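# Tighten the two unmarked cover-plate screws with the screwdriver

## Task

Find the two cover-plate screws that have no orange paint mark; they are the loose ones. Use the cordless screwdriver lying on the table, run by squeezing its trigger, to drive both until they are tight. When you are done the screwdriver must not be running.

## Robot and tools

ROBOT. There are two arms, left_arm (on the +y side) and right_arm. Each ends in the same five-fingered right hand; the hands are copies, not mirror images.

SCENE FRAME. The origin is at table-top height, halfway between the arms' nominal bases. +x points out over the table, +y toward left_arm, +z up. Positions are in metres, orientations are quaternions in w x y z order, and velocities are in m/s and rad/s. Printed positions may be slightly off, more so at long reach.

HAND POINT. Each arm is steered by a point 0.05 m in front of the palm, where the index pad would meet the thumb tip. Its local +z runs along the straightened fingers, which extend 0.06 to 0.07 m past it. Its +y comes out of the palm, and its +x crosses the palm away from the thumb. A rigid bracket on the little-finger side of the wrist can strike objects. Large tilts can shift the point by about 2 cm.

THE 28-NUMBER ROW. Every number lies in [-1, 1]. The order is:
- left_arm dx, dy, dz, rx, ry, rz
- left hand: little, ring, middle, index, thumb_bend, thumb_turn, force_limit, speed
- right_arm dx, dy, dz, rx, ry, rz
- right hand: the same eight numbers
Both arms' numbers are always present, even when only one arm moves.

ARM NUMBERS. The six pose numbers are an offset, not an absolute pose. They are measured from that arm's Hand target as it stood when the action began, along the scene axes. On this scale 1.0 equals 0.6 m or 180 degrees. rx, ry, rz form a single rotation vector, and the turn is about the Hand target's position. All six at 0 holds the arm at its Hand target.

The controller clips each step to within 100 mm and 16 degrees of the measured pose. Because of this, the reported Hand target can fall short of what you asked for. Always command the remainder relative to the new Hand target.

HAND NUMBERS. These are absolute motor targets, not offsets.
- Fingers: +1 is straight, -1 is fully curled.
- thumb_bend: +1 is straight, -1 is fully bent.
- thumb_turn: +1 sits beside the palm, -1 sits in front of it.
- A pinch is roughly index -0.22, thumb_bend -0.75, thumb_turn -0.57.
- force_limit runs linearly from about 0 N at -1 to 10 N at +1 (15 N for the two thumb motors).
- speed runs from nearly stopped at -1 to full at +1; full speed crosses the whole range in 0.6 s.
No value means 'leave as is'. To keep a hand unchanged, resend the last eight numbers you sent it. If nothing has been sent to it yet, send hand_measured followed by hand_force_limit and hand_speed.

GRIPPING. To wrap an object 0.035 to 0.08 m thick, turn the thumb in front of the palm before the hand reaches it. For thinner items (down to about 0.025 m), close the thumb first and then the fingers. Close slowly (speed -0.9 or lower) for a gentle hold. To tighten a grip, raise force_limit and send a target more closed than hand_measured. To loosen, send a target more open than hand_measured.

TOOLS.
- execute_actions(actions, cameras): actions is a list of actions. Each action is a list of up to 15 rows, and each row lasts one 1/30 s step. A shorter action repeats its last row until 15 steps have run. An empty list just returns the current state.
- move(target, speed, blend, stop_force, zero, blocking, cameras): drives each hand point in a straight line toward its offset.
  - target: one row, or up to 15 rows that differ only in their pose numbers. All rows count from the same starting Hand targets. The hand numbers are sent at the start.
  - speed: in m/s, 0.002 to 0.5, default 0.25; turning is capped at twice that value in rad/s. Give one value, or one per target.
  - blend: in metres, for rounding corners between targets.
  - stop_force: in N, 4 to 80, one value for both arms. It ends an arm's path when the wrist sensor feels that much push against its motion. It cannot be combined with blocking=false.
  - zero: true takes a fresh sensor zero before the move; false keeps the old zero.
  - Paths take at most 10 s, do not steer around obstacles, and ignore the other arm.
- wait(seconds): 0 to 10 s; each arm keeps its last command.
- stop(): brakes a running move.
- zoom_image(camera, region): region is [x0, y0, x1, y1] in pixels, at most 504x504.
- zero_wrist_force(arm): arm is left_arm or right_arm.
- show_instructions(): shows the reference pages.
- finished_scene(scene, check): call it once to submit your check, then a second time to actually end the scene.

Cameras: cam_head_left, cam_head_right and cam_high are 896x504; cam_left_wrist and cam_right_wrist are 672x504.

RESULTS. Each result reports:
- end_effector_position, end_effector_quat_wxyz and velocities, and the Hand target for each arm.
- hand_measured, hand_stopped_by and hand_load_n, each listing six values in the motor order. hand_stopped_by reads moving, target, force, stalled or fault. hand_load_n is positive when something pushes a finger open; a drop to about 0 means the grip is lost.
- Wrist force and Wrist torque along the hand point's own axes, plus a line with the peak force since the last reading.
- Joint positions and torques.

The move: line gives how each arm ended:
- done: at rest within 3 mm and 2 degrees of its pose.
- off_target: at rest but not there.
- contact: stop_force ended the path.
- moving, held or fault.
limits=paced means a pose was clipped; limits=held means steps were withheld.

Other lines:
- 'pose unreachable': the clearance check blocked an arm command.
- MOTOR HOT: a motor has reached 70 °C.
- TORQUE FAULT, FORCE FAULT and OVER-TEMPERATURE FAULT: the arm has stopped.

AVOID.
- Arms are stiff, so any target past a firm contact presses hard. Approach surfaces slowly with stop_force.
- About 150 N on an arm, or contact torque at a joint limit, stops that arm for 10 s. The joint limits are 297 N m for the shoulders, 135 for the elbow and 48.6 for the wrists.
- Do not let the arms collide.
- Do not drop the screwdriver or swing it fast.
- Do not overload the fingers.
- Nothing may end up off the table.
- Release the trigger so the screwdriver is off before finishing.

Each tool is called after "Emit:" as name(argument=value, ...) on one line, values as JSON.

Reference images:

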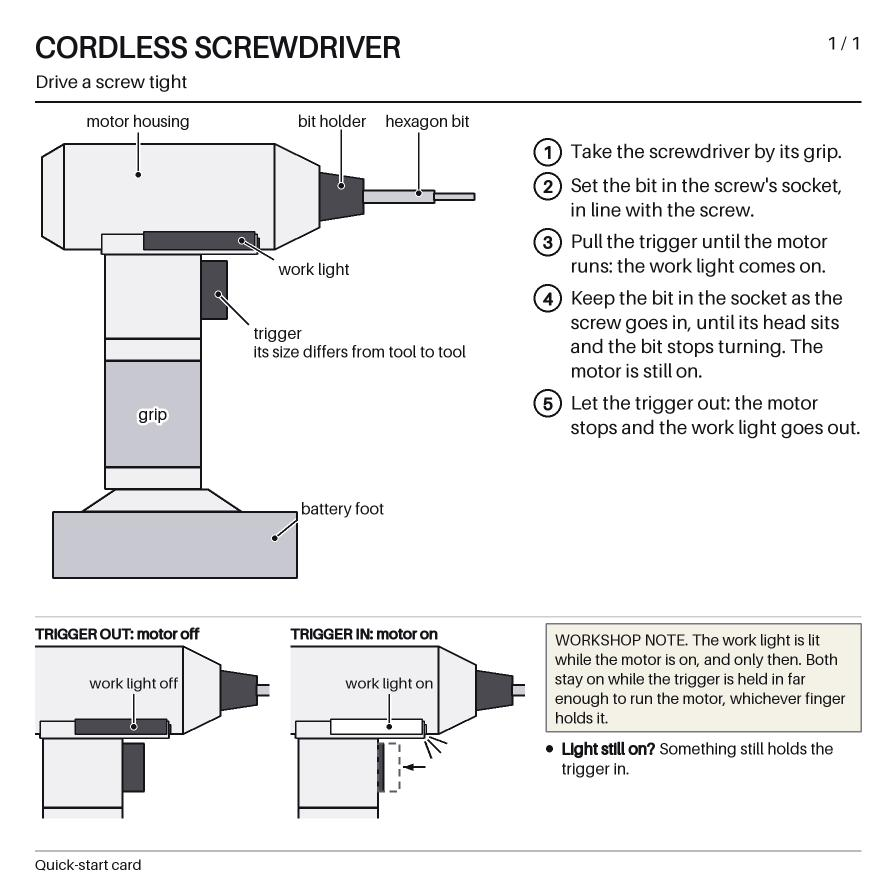

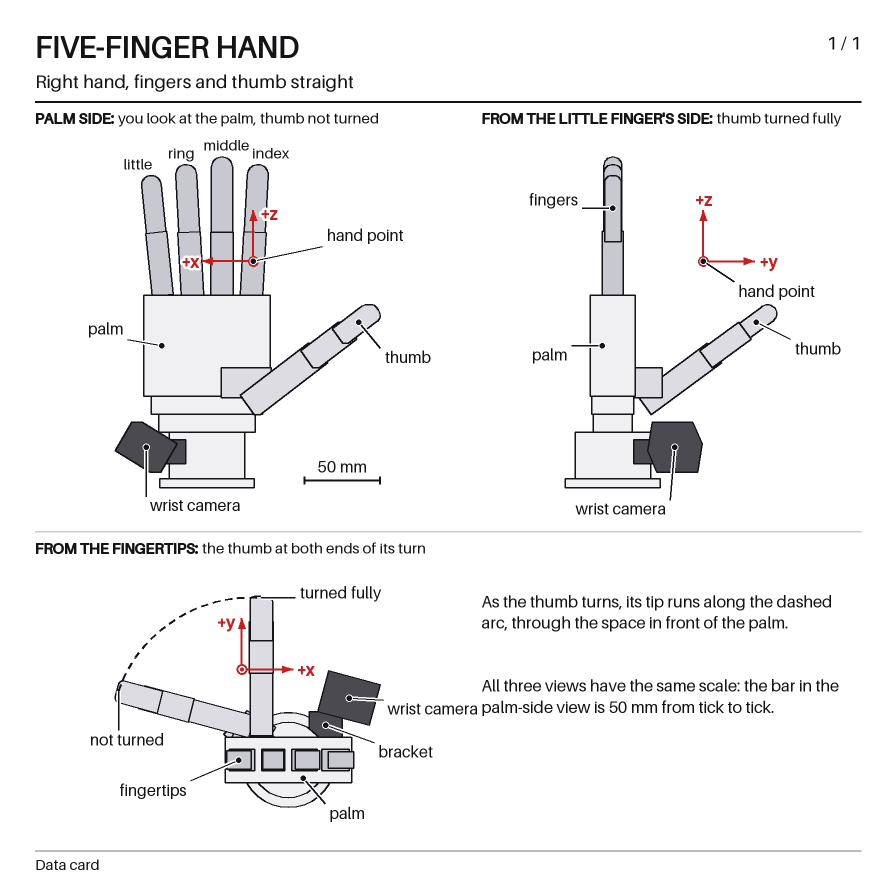

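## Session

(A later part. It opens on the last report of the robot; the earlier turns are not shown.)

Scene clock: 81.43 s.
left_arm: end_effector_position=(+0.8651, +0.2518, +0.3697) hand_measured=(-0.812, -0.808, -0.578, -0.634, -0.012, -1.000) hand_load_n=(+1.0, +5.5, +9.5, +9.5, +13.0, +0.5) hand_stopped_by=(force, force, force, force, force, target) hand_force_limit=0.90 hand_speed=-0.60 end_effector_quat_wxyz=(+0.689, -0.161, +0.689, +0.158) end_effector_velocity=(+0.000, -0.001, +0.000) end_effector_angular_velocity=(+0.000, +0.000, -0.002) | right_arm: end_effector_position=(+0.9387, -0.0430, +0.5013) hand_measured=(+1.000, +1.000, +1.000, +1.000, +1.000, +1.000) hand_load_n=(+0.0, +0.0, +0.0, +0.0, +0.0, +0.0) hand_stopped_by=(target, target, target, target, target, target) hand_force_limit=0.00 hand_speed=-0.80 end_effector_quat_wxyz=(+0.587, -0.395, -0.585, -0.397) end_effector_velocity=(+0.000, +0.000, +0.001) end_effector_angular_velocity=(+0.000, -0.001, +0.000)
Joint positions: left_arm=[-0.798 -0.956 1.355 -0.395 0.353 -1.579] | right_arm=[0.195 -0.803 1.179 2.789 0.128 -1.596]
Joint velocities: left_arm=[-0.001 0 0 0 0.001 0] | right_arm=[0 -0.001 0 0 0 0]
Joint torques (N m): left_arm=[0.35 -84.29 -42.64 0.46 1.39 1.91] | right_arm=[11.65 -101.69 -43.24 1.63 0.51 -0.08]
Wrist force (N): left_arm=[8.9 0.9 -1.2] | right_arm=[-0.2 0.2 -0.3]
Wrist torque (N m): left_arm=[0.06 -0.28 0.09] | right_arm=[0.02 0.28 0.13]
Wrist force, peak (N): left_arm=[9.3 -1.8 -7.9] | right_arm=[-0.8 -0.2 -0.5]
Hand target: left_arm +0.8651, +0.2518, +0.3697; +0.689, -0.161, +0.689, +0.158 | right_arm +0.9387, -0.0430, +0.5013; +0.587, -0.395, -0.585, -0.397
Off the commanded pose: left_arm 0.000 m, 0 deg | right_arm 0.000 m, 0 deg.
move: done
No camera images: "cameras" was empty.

Emit:
move(target=[0.0019,0.00274,0,0,0,0,-1,-1,-0.97,-1,-1,-1,0.9,-0.6,0,0,0,0,0,0,1,1,1,1,1,1,0,-0.8], speed=0.003, stop_force=9, cameras=["cam_right_wrist","cam_head_left"])

Emit:
zoom_image(camera="cam_right_wrist", region=[350, 190, 390, 220])

Emit:
zoom_image(camera="cam_head_left", region=[328, 100, 360, 124])

Scene clock: 82.57 s.
left_arm: end_effector_position=(+0.8657, +0.2528, +0.3697) hand_measured=(-0.812, -0.808, -0.578, -0.634, -0.012, -1.000) hand_load_n=(+1.0, +5.5, +9.5, +9.5, +13.0, +0.5) hand_stopped_by=(force, force, force, force, force, target) hand_force_limit=0.90 hand_speed=-0.60 end_effector_quat_wxyz=(+0.689, -0.161, +0.689, +0.158) end_effector_velocity=(+0.000, +0.000, -0.001) end_effector_angular_velocity=(+0.001, +0.001, +0.001) | right_arm: end_effector_position=(+0.9387, -0.0430, +0.5013) hand_measured=(+1.000, +1.000, +1.000, +1.000, +1.000, +1.000) hand_load_n=(+0.0, +0.0, +0.0, +0.0, +0.0, +0.0) hand_stopped_by=(target, target, target, target, target, target) hand_force_limit=0.00 hand_speed=-0.80 end_effector_quat_wxyz=(+0.587, -0.395, -0.585, -0.397) end_effector_velocity=(+0.000, +0.000, +0.000) end_effector_angular_velocity=(+0.000, +0.000, +0.000)
Joint positions: left_arm=[-0.796 -0.956 1.355 -0.395 0.355 -1.579] | right_arm=[0.195 -0.803 1.179 2.789 0.128 -1.596]
Joint velocities: left_arm=[0 0.001 0 0 -0.001 0.001] | right_arm=[0 0 0 0 0 0]
Joint torques (N m): left_arm=[-10.71 -82.11 -40.45 -0.23 -1.23 3.15] | right_arm=[11.54 -102.1 -42.99 1.39 0.43 0.08]
Wrist force (N): left_arm=[8.3 0.9 -0.5] | right_arm=[-0.4 -0.1 0.0]
Wrist torque (N m): left_arm=[0.04 -0.20 0.08] | right_arm=[-0.04 0.29 0.11]
Wrist force, peak (N): left_arm=[11.1 -2.8 -8.9] | right_arm=[-0.6 0.1 -0.5]
Hand target: left_arm +0.8657, +0.2527, +0.3697; +0.689, -0.161, +0.689, +0.158 | right_arm +0.9387, -0.0430, +0.5013; +0.587, -0.395, -0.585, -0.397
Off the commanded pose: left_arm 0.001 m, 0 deg | right_arm 0.000 m, 0 deg.
move: contact (left_arm)
Images, in order (width x height): cam_head_left 896x504, cam_right_wrist 672x504.

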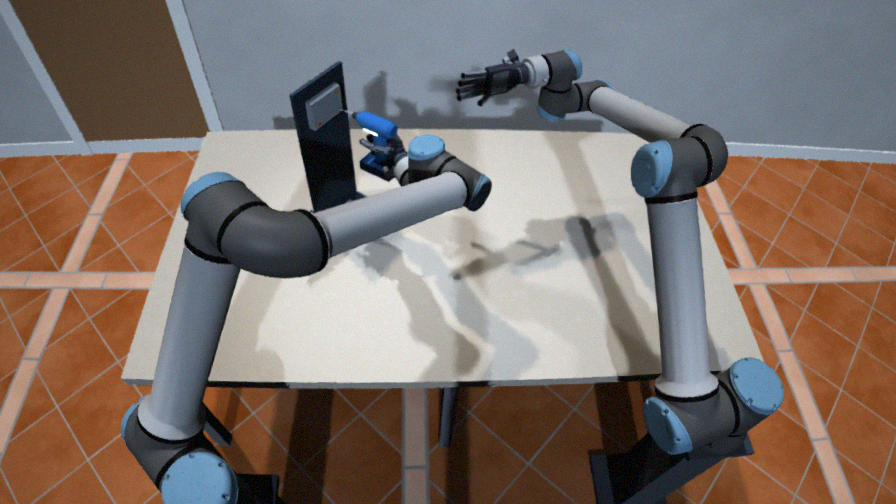

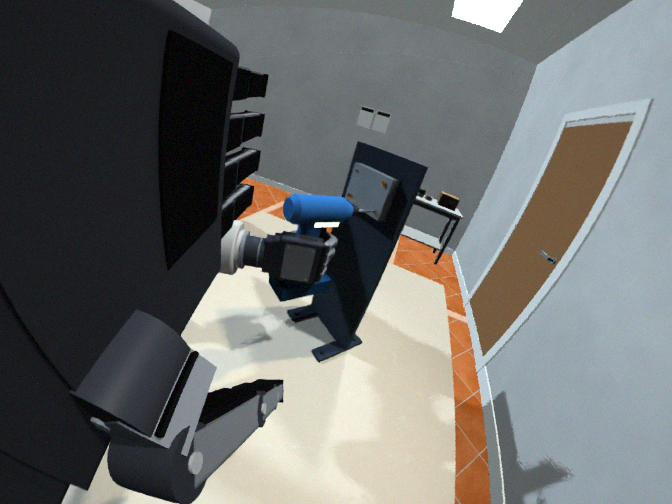

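Scaled by 12.600 from the camera's 672x504 image, which has a finer 960x720 frame.

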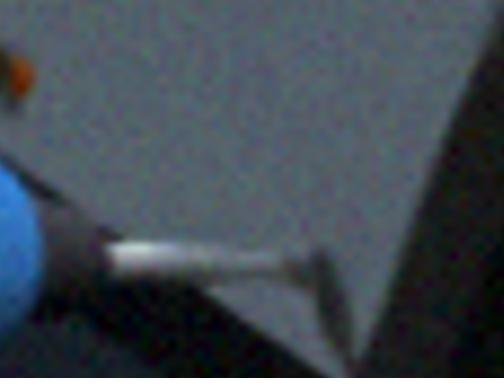

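Scaled by 15.750.

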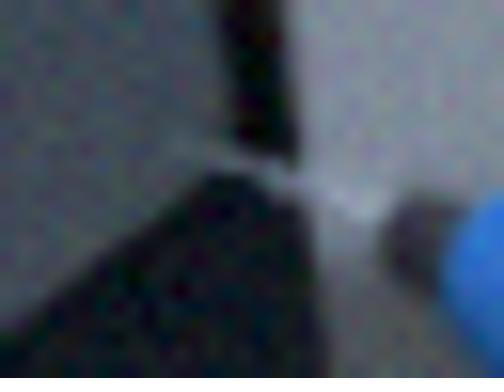

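Emit:
move(target=[0.0024,0.00343,0,0,0,0,-1,-1,-0.97,-1,-1,-1,0.9,-0.6,0,0,0,0,0,0,1,1,1,1,1,1,0,-0.8], speed=0.002, stop_force=18, cameras=[])

Scene clock: 84.67 s.
left_arm: end_effector_position=(+0.8672, +0.2548, +0.3697) hand_measured=(-0.812, -0.808, -0.578, -0.634, -0.012, -1.000) hand_load_n=(+1.0, +5.0, +9.5, +9.0, +13.0, +1.0) hand_stopped_by=(force, force, force, force, force, target) hand_force_limit=0.90 hand_speed=-0.60 end_effector_quat_wxyz=(+0.689, -0.161, +0.689, +0.158) end_effector_velocity=(+0.000, +0.001, +0.000) end_effector_angular_velocity=(-0.001, -0.001, +0.001) | right_arm: end_effector_position=(+0.9387, -0.0430, +0.5013) hand_measured=(+1.000, +1.000, +1.000, +1.000, +1.000, +1.000) hand_load_n=(+0.0, +0.0, +0.0, +0.0, +0.0, +0.0) hand_stopped_by=(target, target, target, target, target, target) hand_force_limit=0.00 hand_speed=-0.80 end_effector_quat_wxyz=(+0.587, -0.395, -0.585, -0.397) end_effector_velocity=(+0.000, +0.000, +0.000) end_effector_angular_velocity=(+0.000, +0.000, +0.000)
Joint positions: left_arm=[-0.793 -0.956 1.355 -0.394 0.357 -1.578] | right_arm=[0.195 -0.803 1.179 2.789 0.128 -1.596]
Joint velocities: left_arm=[0.001 0 0 -0.001 0 0] | right_arm=[0 0 0 0 0 0]
Joint torques (N m): left_arm=[1.78 -85.97 -51.73 1.31 -1.54 3.62] | right_arm=[11.74 -102.36 -42.89 1.49 0.58 -0.05]
Wrist force (N): left_arm=[8.8 1.2 -0.3] | right_arm=[-0.2 -0.4 -0.7]
Wrist torque (N m): left_arm=[0.11 -0.50 -0.28] | right_arm=[-0.05 0.27 0.11]
Wrist force, peak (N): left_arm=[11.8 -4.1 -10.6] | right_arm=[-0.9 0.3 -0.4]
Hand target: left_arm +0.8672, +0.2548, +0.3697; +0.689, -0.161, +0.689, +0.158 | right_arm +0.9387, -0.0430, +0.5013; +0.587, -0.395, -0.585, -0.397
Off the commanded pose: left_arm 0.000 m, 0 deg | right_arm 0.000 m, 0 deg.
move: done
No camera images: "cameras" was empty.

Emit:
move(target=[0.0014,0.00206,0,0,0,0,-1,-1,-0.97,-1,-1,-1,0.9,-0.6,0,0,0,0,0,0,1,1,1,1,1,1,0,-0.8], speed=0.002, stop_force=15, cameras=["cam_right_wrist","cam_head_left"])

Emit:
zoom_image(camera="cam_right_wrist", region=[350, 190, 390, 220])

Scene clock: 85.73 s.
left_arm: end_effector_position=(+0.8675, +0.2553, +0.3697) hand_measured=(-0.812, -0.808, -0.578, -0.634, -0.012, -1.000) hand_load_n=(+1.0, +5.0, +9.0, +9.0, +13.5, -0.5) hand_stopped_by=(force, force, force, force, force, target) hand_force_limit=0.90 hand_speed=-0.60 end_effector_quat_wxyz=(+0.689, -0.161, +0.689, +0.158) end_effector_velocity=(+0.000, +0.000, +0.000) end_effector_angular_velocity=(+0.000, +0.001, +0.000) | right_arm: end_effector_position=(+0.9387, -0.0430, +0.5013) hand_measured=(+1.000, +1.000, +1.000, +1.000, +1.000, +1.000) hand_load_n=(+0.0, +0.0, +0.0, +0.0, +0.0, +0.0) hand_stopped_by=(target, target, target, target, target, target) hand_force_limit=0.00 hand_speed=-0.80 end_effector_quat_wxyz=(+0.587, -0.395, -0.585, -0.397) end_effector_velocity=(+0.001, +0.000, -0.001) end_effector_angular_velocity=(+0.000, +0.001, +0.000)
Joint positions: left_arm=[-0.793 -0.956 1.355 -0.394 0.358 -1.578] | right_arm=[0.195 -0.803 1.179 2.789 0.128 -1.596]
Joint velocities: left_arm=[0 0 0 0 -0.001 0] | right_arm=[0 0.001 0 0 0 0]
Joint torques (N m): left_arm=[2.4 -91.14 -53.08 0.84 -2.58 3.8] | right_arm=[11.12 -102.48 -43.29 1.45 0.61 0.08]
Wrist force (N): left_arm=[15.9 -7.4 -15.7] | right_arm=[-0.4 -0.2 -0.4]
Wrist torque (N m): left_arm=[0.26 -0.74 -0.60] | right_arm=[-0.04 0.32 0.11]
Wrist force, peak (N): left_arm=[16.3 -8.0 -16.0] | right_arm=[-0.9 -0.2 -0.5]
Hand target: left_arm +0.8675, +0.2553, +0.3697; +0.689, -0.161, +0.689, +0.158 | right_arm +0.9387, -0.0430, +0.5013; +0.587, -0.395, -0.585, -0.397
Off the commanded pose: left_arm 0.001 m, 0 deg | right_arm 0.000 m, 0 deg.
move: contact (left_arm)
Images, in order (width x height): cam_head_left 896x504, cam_right_wrist 672x504.

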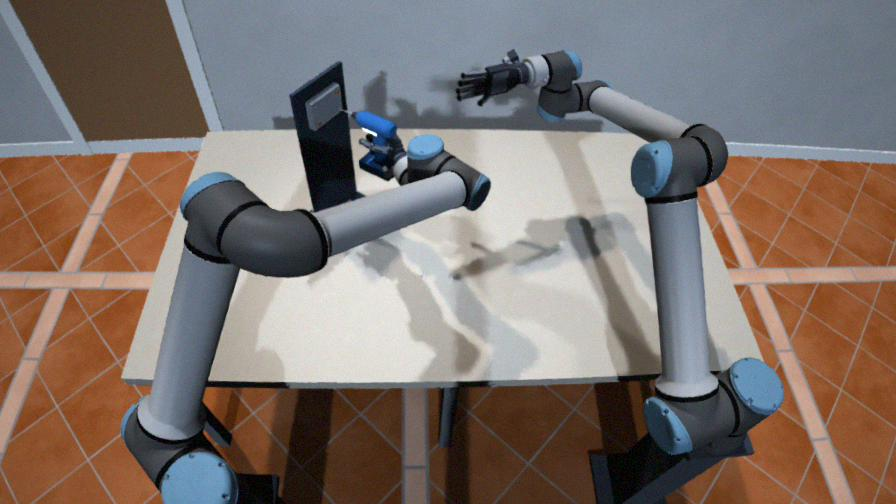

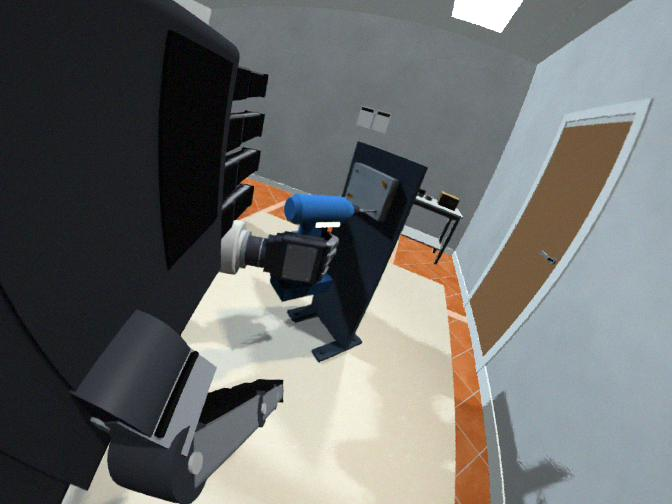

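Scaled by 12.600 from the camera's 672x504 image, which has a finer 960x720 frame.

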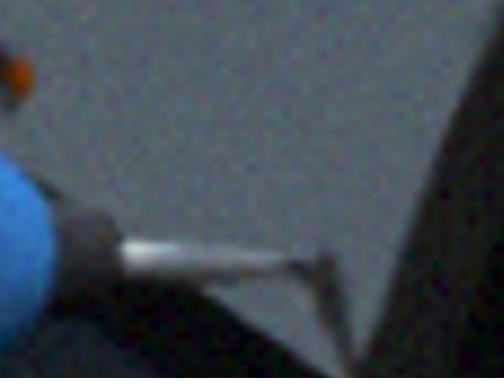

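Emit:
wait(seconds=0.8, cameras=[])

Scene clock: 86.63 s.
left_arm: end_effector_position=(+0.8675, +0.2553, +0.3697) hand_measured=(-0.812, -0.808, -0.578, -0.634, -0.012, -1.000) hand_load_n=(+1.0, +5.0, +9.0, +9.5, +13.5, -0.5) hand_stopped_by=(force, force, force, force, force, target) hand_force_limit=0.90 hand_speed=-0.60 end_effector_quat_wxyz=(+0.689, -0.161, +0.689, +0.158) end_effector_velocity=(+0.000, +0.001, +0.000) end_effector_angular_velocity=(+0.000, +0.000, +0.001) | right_arm: end_effector_position=(+0.9387, -0.0430, +0.5013) hand_measured=(+1.000, +1.000, +1.000, +1.000, +1.000, +1.000) hand_load_n=(+0.0, +0.0, +0.0, +0.0, +0.0, +0.0) hand_stopped_by=(target, target, target, target, target, target) hand_force_limit=0.00 hand_speed=-0.80 end_effector_quat_wxyz=(+0.587, -0.395, -0.585, -0.397) end_effector_velocity=(+0.001, +0.000, -0.002) end_effector_angular_velocity=(-0.001, +0.002, +0.000)
Joint positions: left_arm=[-0.793 -0.956 1.355 -0.394 0.358 -1.578] | right_arm=[0.195 -0.803 1.179 2.789 0.128 -1.596]
Joint velocities: left_arm=[0.001 0 0 0 0 -0.001] | right_arm=[0 0.002 0 0 0 0]
Joint torques (N m): left_arm=[0.58 -90.35 -54.51 0.99 -2.61 3.75] | right_arm=[11.11 -102.67 -43.07 1.45 0.61 -0.08]
Wrist force (N): left_arm=[15.3 -6.9 -14.4] | right_arm=[-0.6 0.1 -0.1]
Wrist torque (N m): left_arm=[0.18 -0.70 -0.63] | right_arm=[-0.02 0.32 0.10]
Wrist force, peak (N): left_arm=[16.1 -7.5 -16.2] | right_arm=[-0.7 0.2 -0.6]
Hand target: left_arm +0.8675, +0.2553, +0.3697; +0.689, -0.161, +0.689, +0.158 | right_arm +0.9387, -0.0430, +0.5013; +0.587, -0.395, -0.585, -0.397
Off the commanded pose: left_arm 0.001 m, 0 deg | right_arm 0.000 m, 0 deg.
wait: 0.80 s; at rest by 0.07 s
No camera images: "cameras" was empty.

Stalled and steady: screw tight. Release the trigger, back out and look.

Emit:
move(target=[-0.0007,-0.001,0,0,0,0,-1,-1,-0.97,-0.35,-1,-1,0.7,-0.6,0,0,0,0,0,0,1,1,1,1,1,1,0,-0.8], speed=0.01, cameras=[])

Emit:
move(target=[-0.0665,-0.0959,0,0,0,0,-1,-1,-0.97,-0.35,-1,-1,0.7,-0.6,0,0,0,0,0,0,1,1,1,1,1,1,0,-0.8], speed=0.08, cameras=["cam_right_wrist","cam_head_left","cam_head_right"])

Emit:
zoom_image(camera="cam_right_wrist", region=[340, 155, 410, 225])

Emit:
zoom_image(camera="cam_head_left", region=[304, 80, 352, 128])

Emit:
zoom_image(camera="cam_head_right", region=[304, 84, 352, 132])

Scene clock: 87.50 s.
left_arm: end_effector_position=(+0.8671, +0.2547, +0.3697) hand_measured=(-0.812, -0.808, -0.578, -0.350, -0.012, -1.000) hand_load_n=(+1.0, +5.5, +9.5, +0.0, +13.0, +1.0) hand_stopped_by=(force, force, force, target, force, target) hand_force_limit=0.70 hand_speed=-0.60 end_effector_quat_wxyz=(+0.689, -0.161, +0.689, +0.158) end_effector_velocity=(+0.000, -0.001, +0.000) end_effector_angular_velocity=(+0.001, +0.000, -0.001) | right_arm: end_effector_position=(+0.9387, -0.0430, +0.5013) hand_measured=(+1.000, +1.000, +1.000, +1.000, +1.000, +1.000) hand_load_n=(+0.0, +0.0, +0.0, +0.0, +0.0, +0.0) hand_stopped_by=(target, target, target, target, target, target) hand_force_limit=0.00 hand_speed=-0.80 end_effector_quat_wxyz=(+0.587, -0.395, -0.585, -0.397) end_effector_velocity=(+0.000, +0.000, +0.001) end_effector_angular_velocity=(+0.000, -0.001, +0.000)
Joint positions: left_arm=[-0.794 -0.956 1.355 -0.394 0.357 -1.578] | right_arm=[0.195 -0.803 1.179 2.789 0.128 -1.596]
Joint velocities: left_arm=[-0.001 0 0 0 0 0.001] | right_arm=[0 -0.001 0 0 0 0]
Joint torques (N m): left_arm=[-16.11 -104.26 -41.2 -0.43 -0.66 3.28] | right_arm=[11.96 -103.17 -42.89 1.55 0.63 0.05]
Wrist force (N): left_arm=[6.9 2.6 -0.6] | right_arm=[-0.6 -0.1 -0.5]
Wrist torque (N m): left_arm=[-0.11 -0.40 0.09] | right_arm=[-0.02 0.33 0.09]
Wrist force, peak (N): left_arm=[15.5 -6.5 -14.7] | right_arm=[-0.9 0.3 -0.6]
Hand target: left_arm +0.8671, +0.2547, +0.3697; +0.689, -0.161, +0.689, +0.158 | right_arm +0.9387, -0.0430, +0.5013; +0.587, -0.395, -0.585, -0.397
Off the commanded pose: left_arm 0.000 m, 0 deg | right_arm 0.000 m, 0 deg.
move: done
No camera images: "cameras" was empty.

Scene clock: 88.67 s.
left_arm: end_effector_position=(+0.8269, +0.1970, +0.3697) hand_measured=(-0.812, -0.810, -0.578, -0.350, -0.012, -1.000) hand_load_n=(+0.0, +4.0, +9.5, +0.0, +12.5, +1.5) hand_stopped_by=(force, force, force, target, force, target) hand_force_limit=0.70 hand_speed=-0.60 end_effector_quat_wxyz=(+0.689, -0.161, +0.689, +0.158) end_effector_velocity=(+0.003, +0.004, +0.000) end_effector_angular_velocity=(+0.001, +0.000, -0.001) | right_arm: end_effector_position=(+0.9387, -0.0430, +0.5013) hand_measured=(+1.000, +1.000, +1.000, +1.000, +1.000, +1.000) hand_load_n=(+0.0, +0.0, +0.0, +0.0, +0.0, +0.0) hand_stopped_by=(target, target, target, target, target, target) hand_force_limit=0.00 hand_speed=-0.80 end_effector_quat_wxyz=(+0.587, -0.395, -0.585, -0.397) end_effector_velocity=(+0.000, +0.000, +0.000) end_effector_angular_velocity=(+0.000, +0.000, +0.000)
Joint positions: left_arm=[-0.872 -0.956 1.355 -0.393 0.279 -1.58] | right_arm=[0.195 -0.803 1.179 2.789 0.128 -1.596]
Joint velocities: left_arm=[0.005 0 0 0 0.006 0.001] | right_arm=[0 -0.001 0 0 0 0]
Joint torques (N m): left_arm=[10.29 -72.51 -53.99 2.04 2.55 -3.08] | right_arm=[12.33 -103 -42.6 1.56 0.51 -0.04]
Wrist force (N): left_arm=[8.8 1.3 -0.2] | right_arm=[-0.5 0.1 -0.4]
Wrist torque (N m): left_arm=[0.13 -0.27 0.13] | right_arm=[0.00 0.31 0.11]
Wrist force, peak (N): left_arm=[15.4 0.8 -1.0] | right_arm=[-0.6 0.3 -0.7]
Hand target: left_arm +0.8271, +0.1971, +0.3696; +0.689, -0.161, +0.689, +0.158 | right_arm +0.9387, -0.0430, +0.5013; +0.587, -0.395, -0.585, -0.397
Off the commanded pose: left_arm 0.000 m, 0 deg | right_arm 0.000 m, 0 deg.
move: done
Images, in order (width x height): cam_head_left 896x504, cam_head_right 896x504, cam_right_wrist 672x504.

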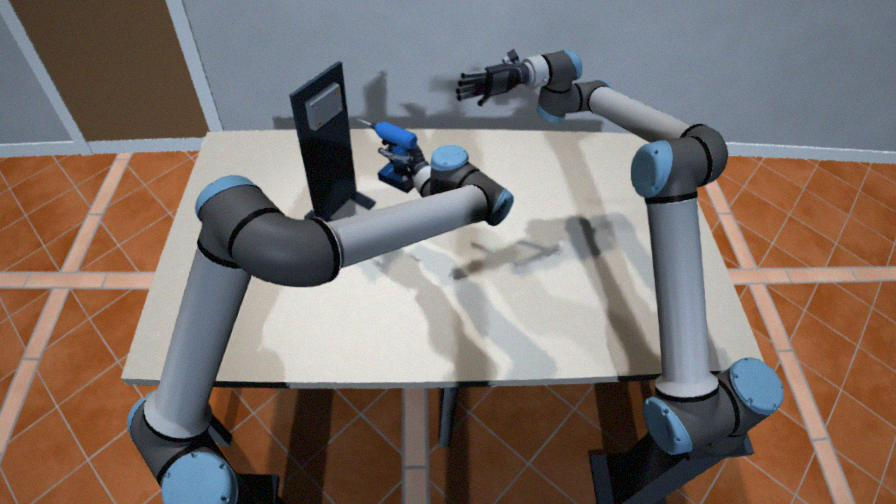

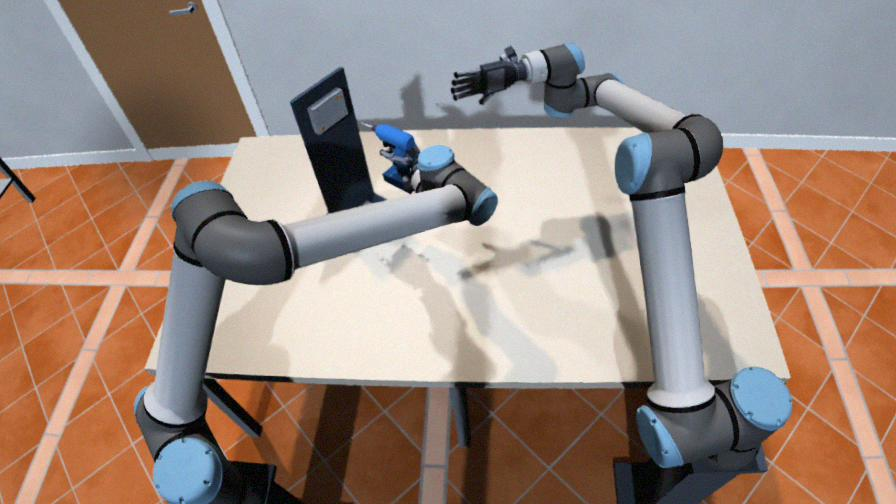

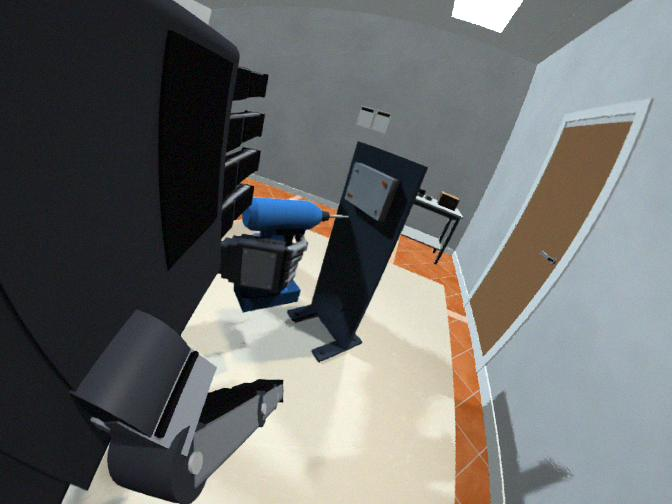

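Scaled by 7.200 from the camera's 672x504 image, which has a finer 960x720 frame.

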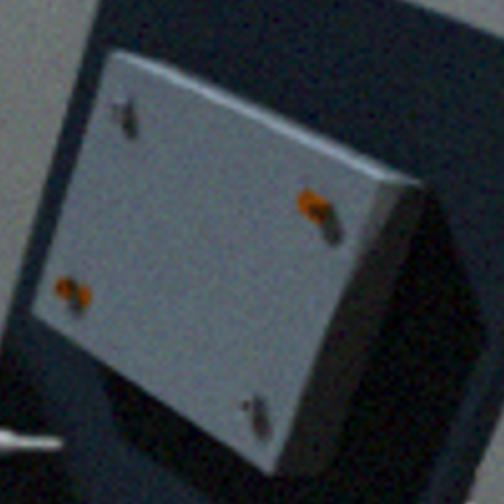

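Scaled by 10.500.

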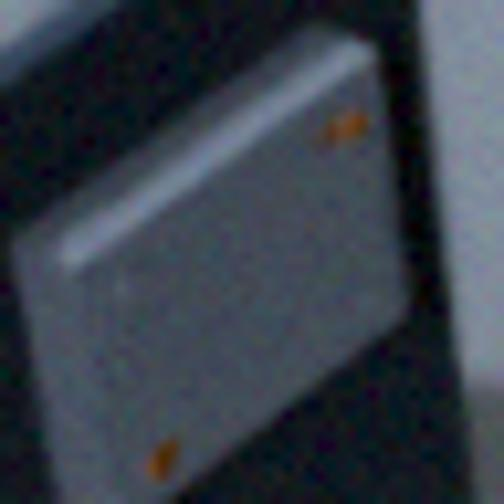

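Scaled by 10.500.

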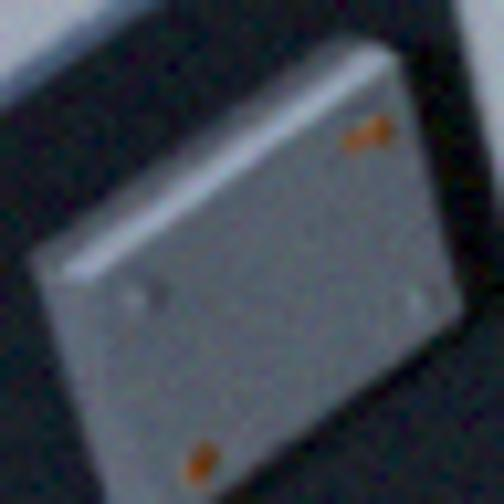

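Emit:
execute_actions(actions=[])

Scene clock: 88.97 s.
left_arm: end_effector_position=(+0.8270, +0.1971, +0.3697) hand_measured=(-0.812, -0.810, -0.578, -0.350, -0.012, -1.000) hand_load_n=(+0.0, +4.0, +10.0, +0.0, +12.5, +1.0) hand_stopped_by=(force, force, force, target, force, target) hand_force_limit=0.70 hand_speed=-0.60 end_effector_quat_wxyz=(+0.689, -0.161, +0.689, +0.158) end_effector_velocity=(+0.000, +0.000, +0.000) end_effector_angular_velocity=(+0.000, +0.000, +0.000) | right_arm: end_effector_position=(+0.9387, -0.0430, +0.5013) hand_measured=(+1.000, +1.000, +1.000, +1.000, +1.000, +1.000) hand_load_n=(+0.5, +0.0, +0.0, +0.0, -0.5, +0.0) hand_stopped_by=(target, target, target, target, target, target) hand_force_limit=0.00 hand_speed=-0.80 end_effector_quat_wxyz=(+0.587, -0.395, -0.585, -0.397) end_effector_velocity=(+0.000, +0.000, +0.001) end_effector_angular_velocity=(+0.000, -0.001, +0.001)
Joint positions: left_arm=[-0.872 -0.956 1.355 -0.393 0.279 -1.58] | right_arm=[0.195 -0.803 1.179 2.789 0.128 -1.596]
Joint velocities: left_arm=[0 0 0 0 0 0] | right_arm=[0 -0.001 0 0 0 0]
Joint torques (N m): left_arm=[12.31 -71.15 -51.35 1.61 2.26 -2.52] | right_arm=[12.17 -102.73 -42.94 1.42 0.53 0]
Wrist force (N): left_arm=[8.7 1.1 0.0] | right_arm=[-0.5 -0.1 -0.6]
Wrist torque (N m): left_arm=[0.09 -0.25 0.11] | right_arm=[-0.02 0.33 0.10]
Wrist force, peak (N): left_arm=[9.0 1.0 -0.1] | right_arm=[-0.7 -0.5 -0.5]
Hand target: left_arm +0.8271, +0.1971, +0.3696; +0.689, -0.161, +0.689, +0.158 | right_arm +0.9387, -0.0430, +0.5013; +0.587, -0.395, -0.585, -0.397
Off the commanded pose: left_arm 0.000 m, 0 deg | right_arm 0.000 m, 0 deg.

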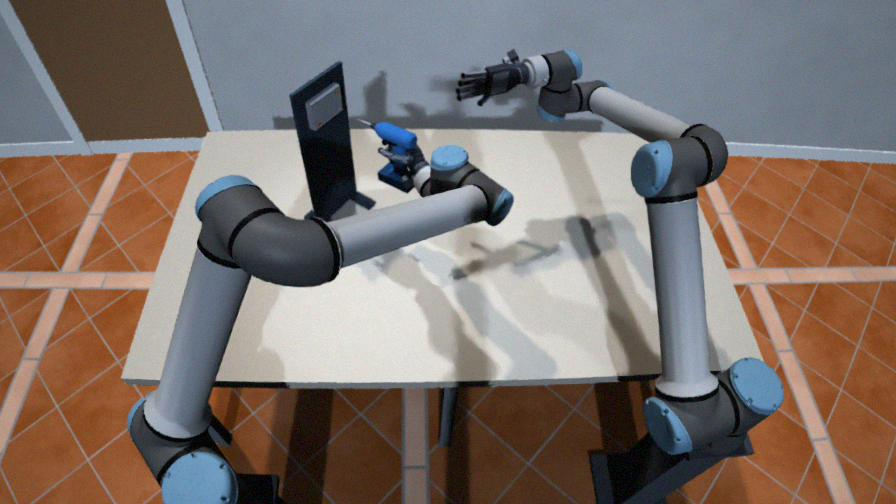

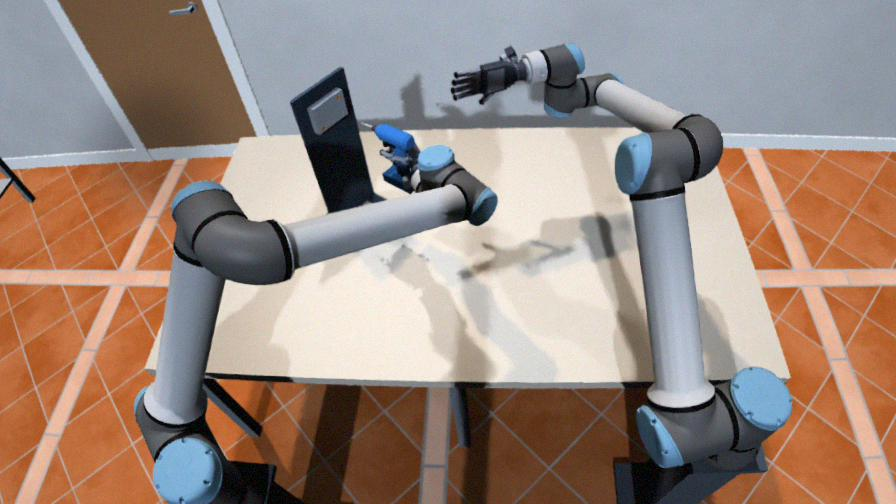

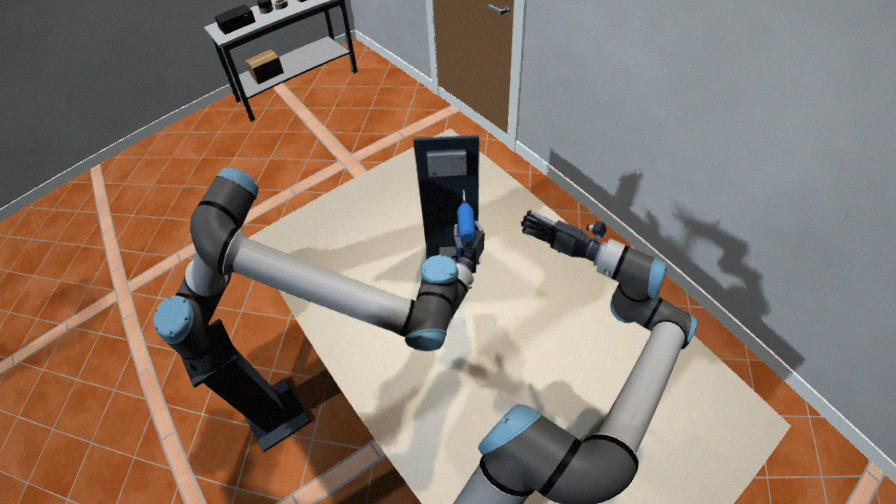

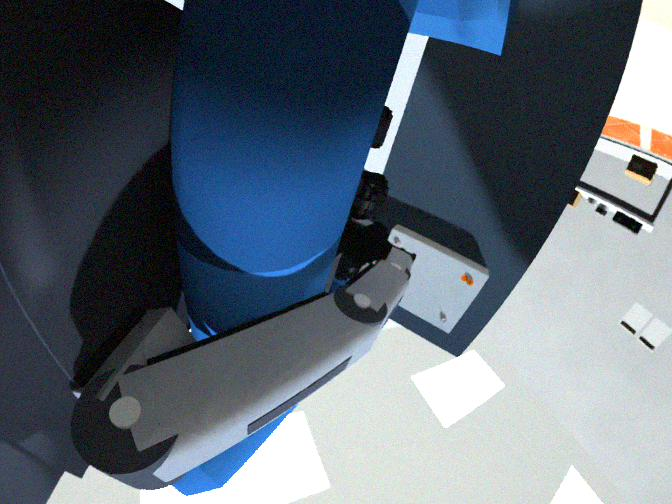

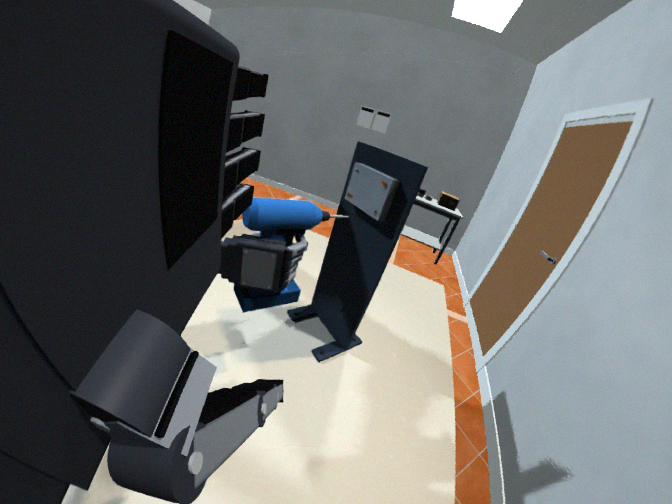

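Emit:
move(target=[[-0.178,-0.095,0,0,0,0,-1,-1,-0.97,-0.35,-1,-1,0.7,-0.6,0,0,0,0,0,0,1,1,1,1,1,1,0,-0.8],[-0.178,-0.095,-0.37,0,0,0,-1,-1,-0.97,-0.35,-1,-1,0.7,-0.6,0,0,0,0,0,0,1,1,1,1,1,1,0,-0.8]], speed=0.15, blend=[0.06,0])

Emit:
move(target=[0,0,-0.06,0,0,0,-1,-1,-0.97,-0.35,-1,-1,0.7,-0.6,0,0,0,0,0,0,1,1,1,1,1,1,0,-0.8], speed=0.012, stop_force=6)

Scene clock: 91.87 s.
left_arm: end_effector_position=(+0.7198, +0.1406, +0.1476) hand_measured=(-0.812, -0.810, -0.578, -0.350, -0.012, -1.000) hand_load_n=(+0.0, +4.0, +10.0, +0.0, +12.5, +1.5) hand_stopped_by=(force, force, force, target, force, target) hand_force_limit=0.70 hand_speed=-0.60 end_effector_quat_wxyz=(+0.689, -0.161, +0.689, +0.158) end_effector_velocity=(+0.000, +0.001, +0.000) end_effector_angular_velocity=(+0.000, +0.000, +0.001) | right_arm: end_effector_position=(+0.9387, -0.0430, +0.5013) hand_measured=(+1.000, +1.000, +1.000, +1.000, +1.000, +1.000) hand_load_n=(+0.0, +0.0, +0.0, +0.5, +0.0, +0.0) hand_stopped_by=(target, target, target, target, target, target) hand_force_limit=0.00 hand_speed=-0.80 end_effector_quat_wxyz=(+0.587, -0.395, -0.585, -0.397) end_effector_velocity=(+0.000, +0.000, -0.001) end_effector_angular_velocity=(+0.000, +0.001, +0.000)
Joint positions: left_arm=[-1.011 -0.82 1.574 -0.742 0.14 -1.587] | right_arm=[0.195 -0.803 1.179 2.789 0.128 -1.596]
Joint velocities: left_arm=[0.001 0 0 -0.001 -0.001 0.001] | right_arm=[0 0.001 0 0 0 0]
Joint torques (N m): left_arm=[9.54 -91.72 -23.94 -3.51 2.3 1.57] | right_arm=[12.19 -103.11 -42.68 1.39 0.56 0.17]
Wrist force (N): left_arm=[8.7 0.7 -0.2] | right_arm=[-0.6 0.2 -0.2]
Wrist torque (N m): left_arm=[0.01 -0.24 0.10] | right_arm=[0.01 0.33 0.10]
Wrist force, peak (N): left_arm=[11.7 1.3 -0.4] | right_arm=[-0.9 -0.1 -0.3]
Hand target: left_arm +0.7198, +0.1406, +0.1476; +0.689, -0.161, +0.689, +0.158 | right_arm +0.9387, -0.0430, +0.5013; +0.587, -0.395, -0.585, -0.397
Off the commanded pose: left_arm 0.001 m, 0 deg | right_arm 0.000 m, 0 deg.
move: done

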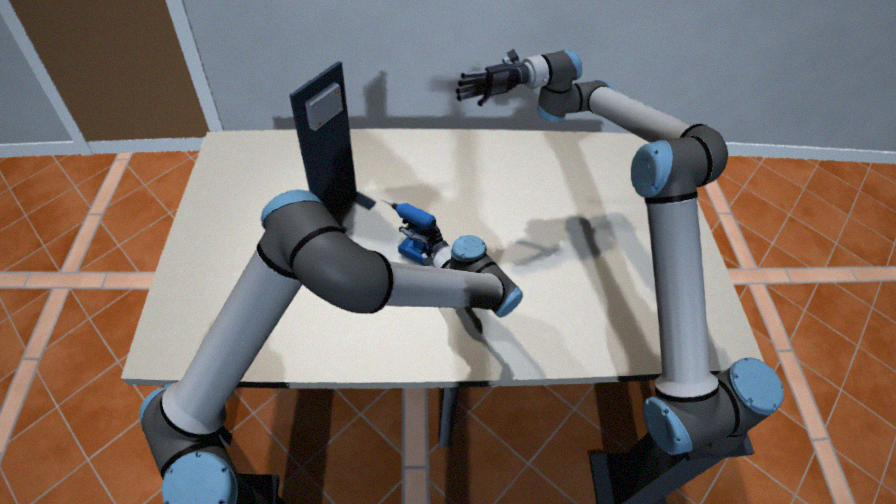

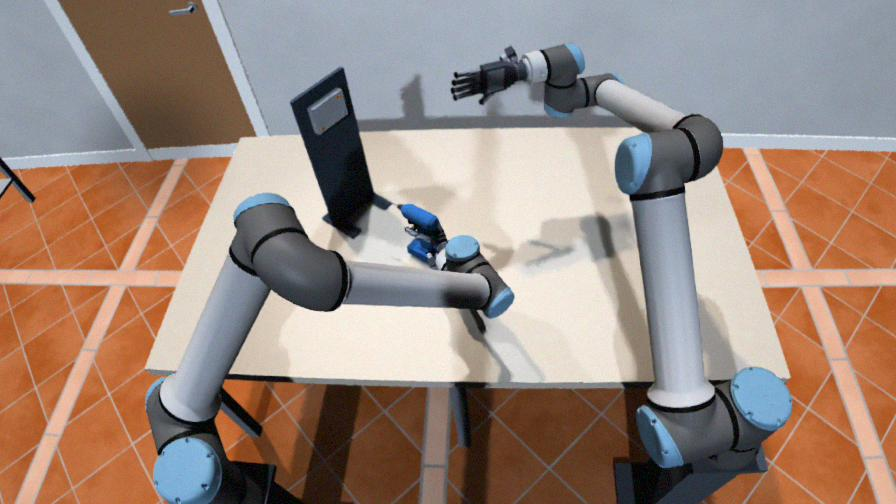

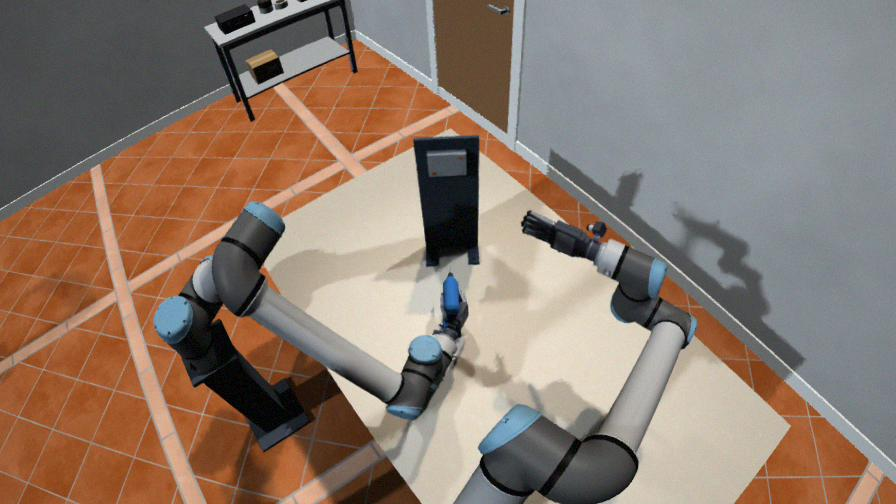

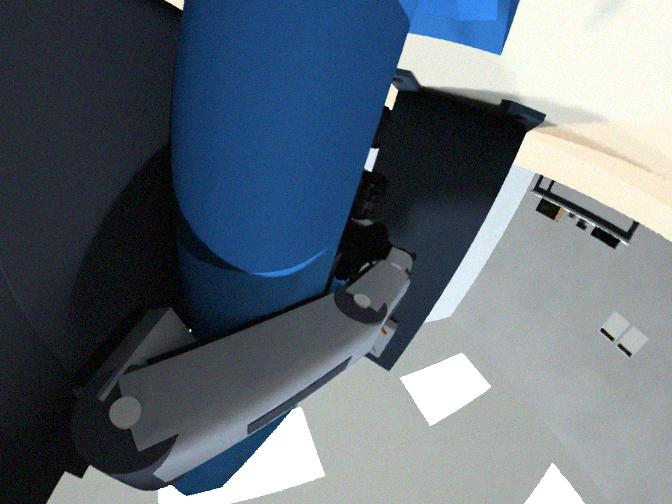

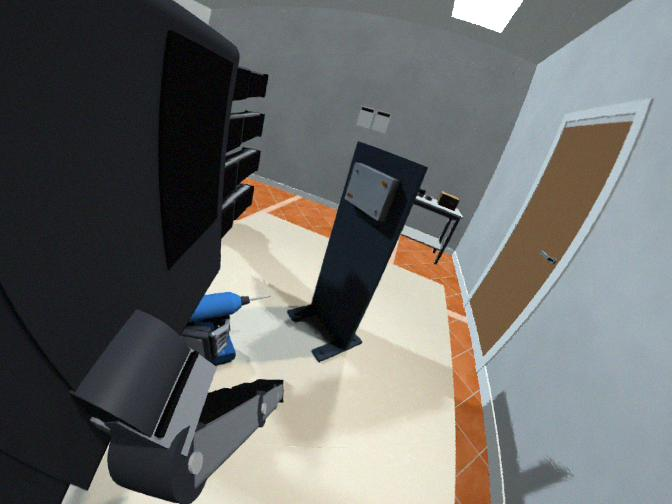

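Scene clock: 94.20 s.
left_arm: end_effector_position=(+0.7198, +0.1406, +0.1329) hand_measured=(-0.812, -0.810, -0.578, -0.350, -0.012, -1.000) hand_load_n=(+0.0, +5.0, +10.0, +0.0, +12.5, +1.0) hand_stopped_by=(force, force, force, target, force, target) hand_force_limit=0.70 hand_speed=-0.60 end_effector_quat_wxyz=(+0.689, -0.161, +0.689, +0.158) end_effector_velocity=(+0.000, +0.000, +0.001) end_effector_angular_velocity=(+0.000, +0.000, +0.000) | right_arm: end_effector_position=(+0.9387, -0.0430, +0.5013) hand_measured=(+1.000, +1.000, +1.000, +1.000, +1.000, +1.000) hand_load_n=(+0.0, +0.0, +0.0, +0.0, +0.0, +0.0) hand_stopped_by=(target, target, target, target, target, target) hand_force_limit=0.00 hand_speed=-0.80 end_effector_quat_wxyz=(+0.587, -0.395, -0.585, -0.397) end_effector_velocity=(+0.000, +0.000, +0.000) end_effector_angular_velocity=(+0.000, +0.001, +0.000)
Joint positions: left_arm=[-1.011 -0.803 1.576 -0.76 0.14 -1.587] | right_arm=[0.195 -0.803 1.179 2.789 0.128 -1.596]
Joint velocities: left_arm=[0 -0.001 0 0 0 0] | right_arm=[0 0 0 0 0 0]
Joint torques (N m): left_arm=[5.31 -107.46 -36.96 2.9 1.51 -0.92] | right_arm=[11.8 -102.86 -42.82 1.48 0.57 0.13]
Wrist force (N): left_arm=[8.1 0.2 -0.3] | right_arm=[-0.4 -0.2 -0.5]
Wrist torque (N m): left_arm=[-0.04 -0.32 0.07] | right_arm=[-0.03 0.31 0.10]
Wrist force, peak (N): left_arm=[9.0 1.2 -0.2] | right_arm=[-0.9 0.1 -0.1]
Hand target: left_arm +0.7198, +0.1406, +0.1330; +0.689, -0.161, +0.689, +0.158 | right_arm +0.9387, -0.0430, +0.5013; +0.587, -0.395, -0.585, -0.397
Off the commanded pose: left_arm 0.021 m, 0 deg | right_arm 0.000 m, 0 deg.
move: contact (left_arm)

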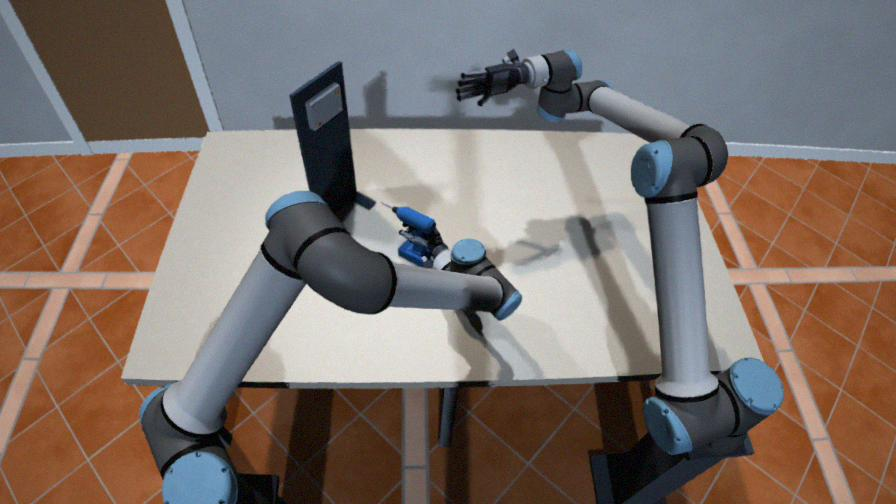

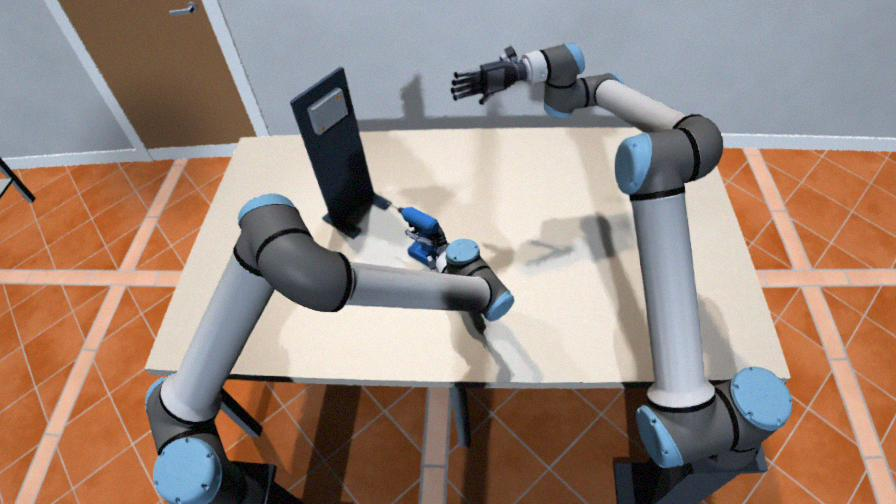

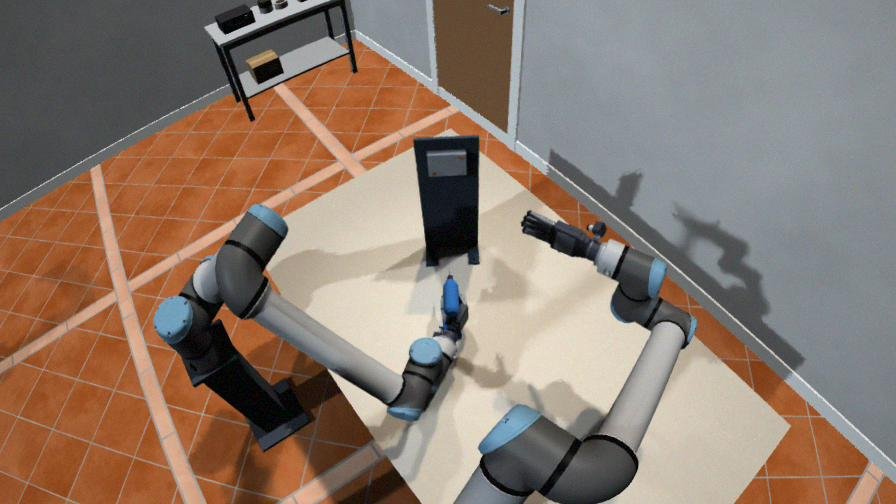

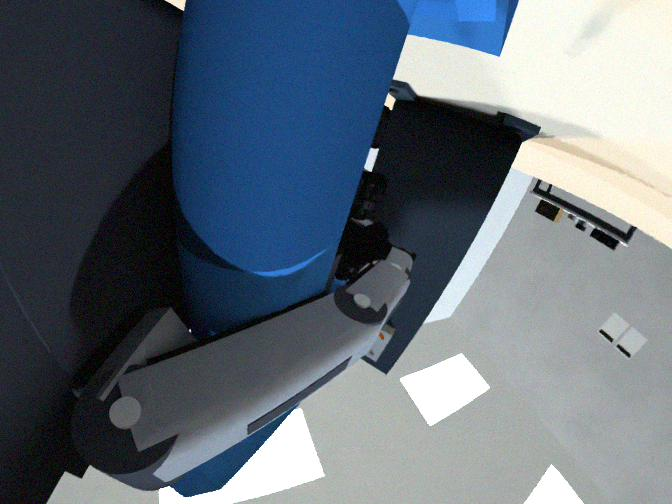

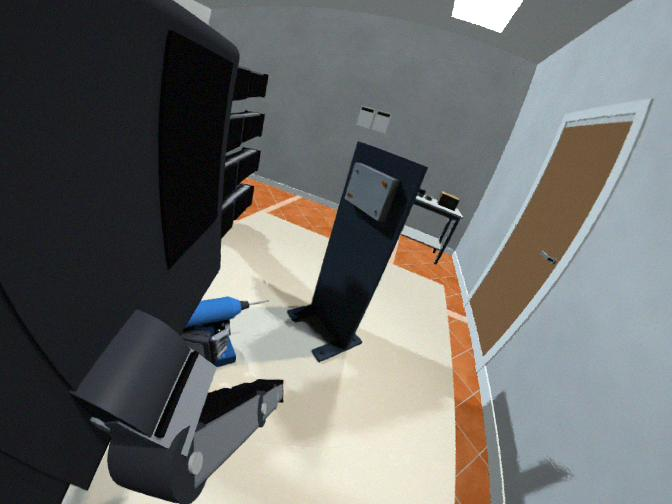

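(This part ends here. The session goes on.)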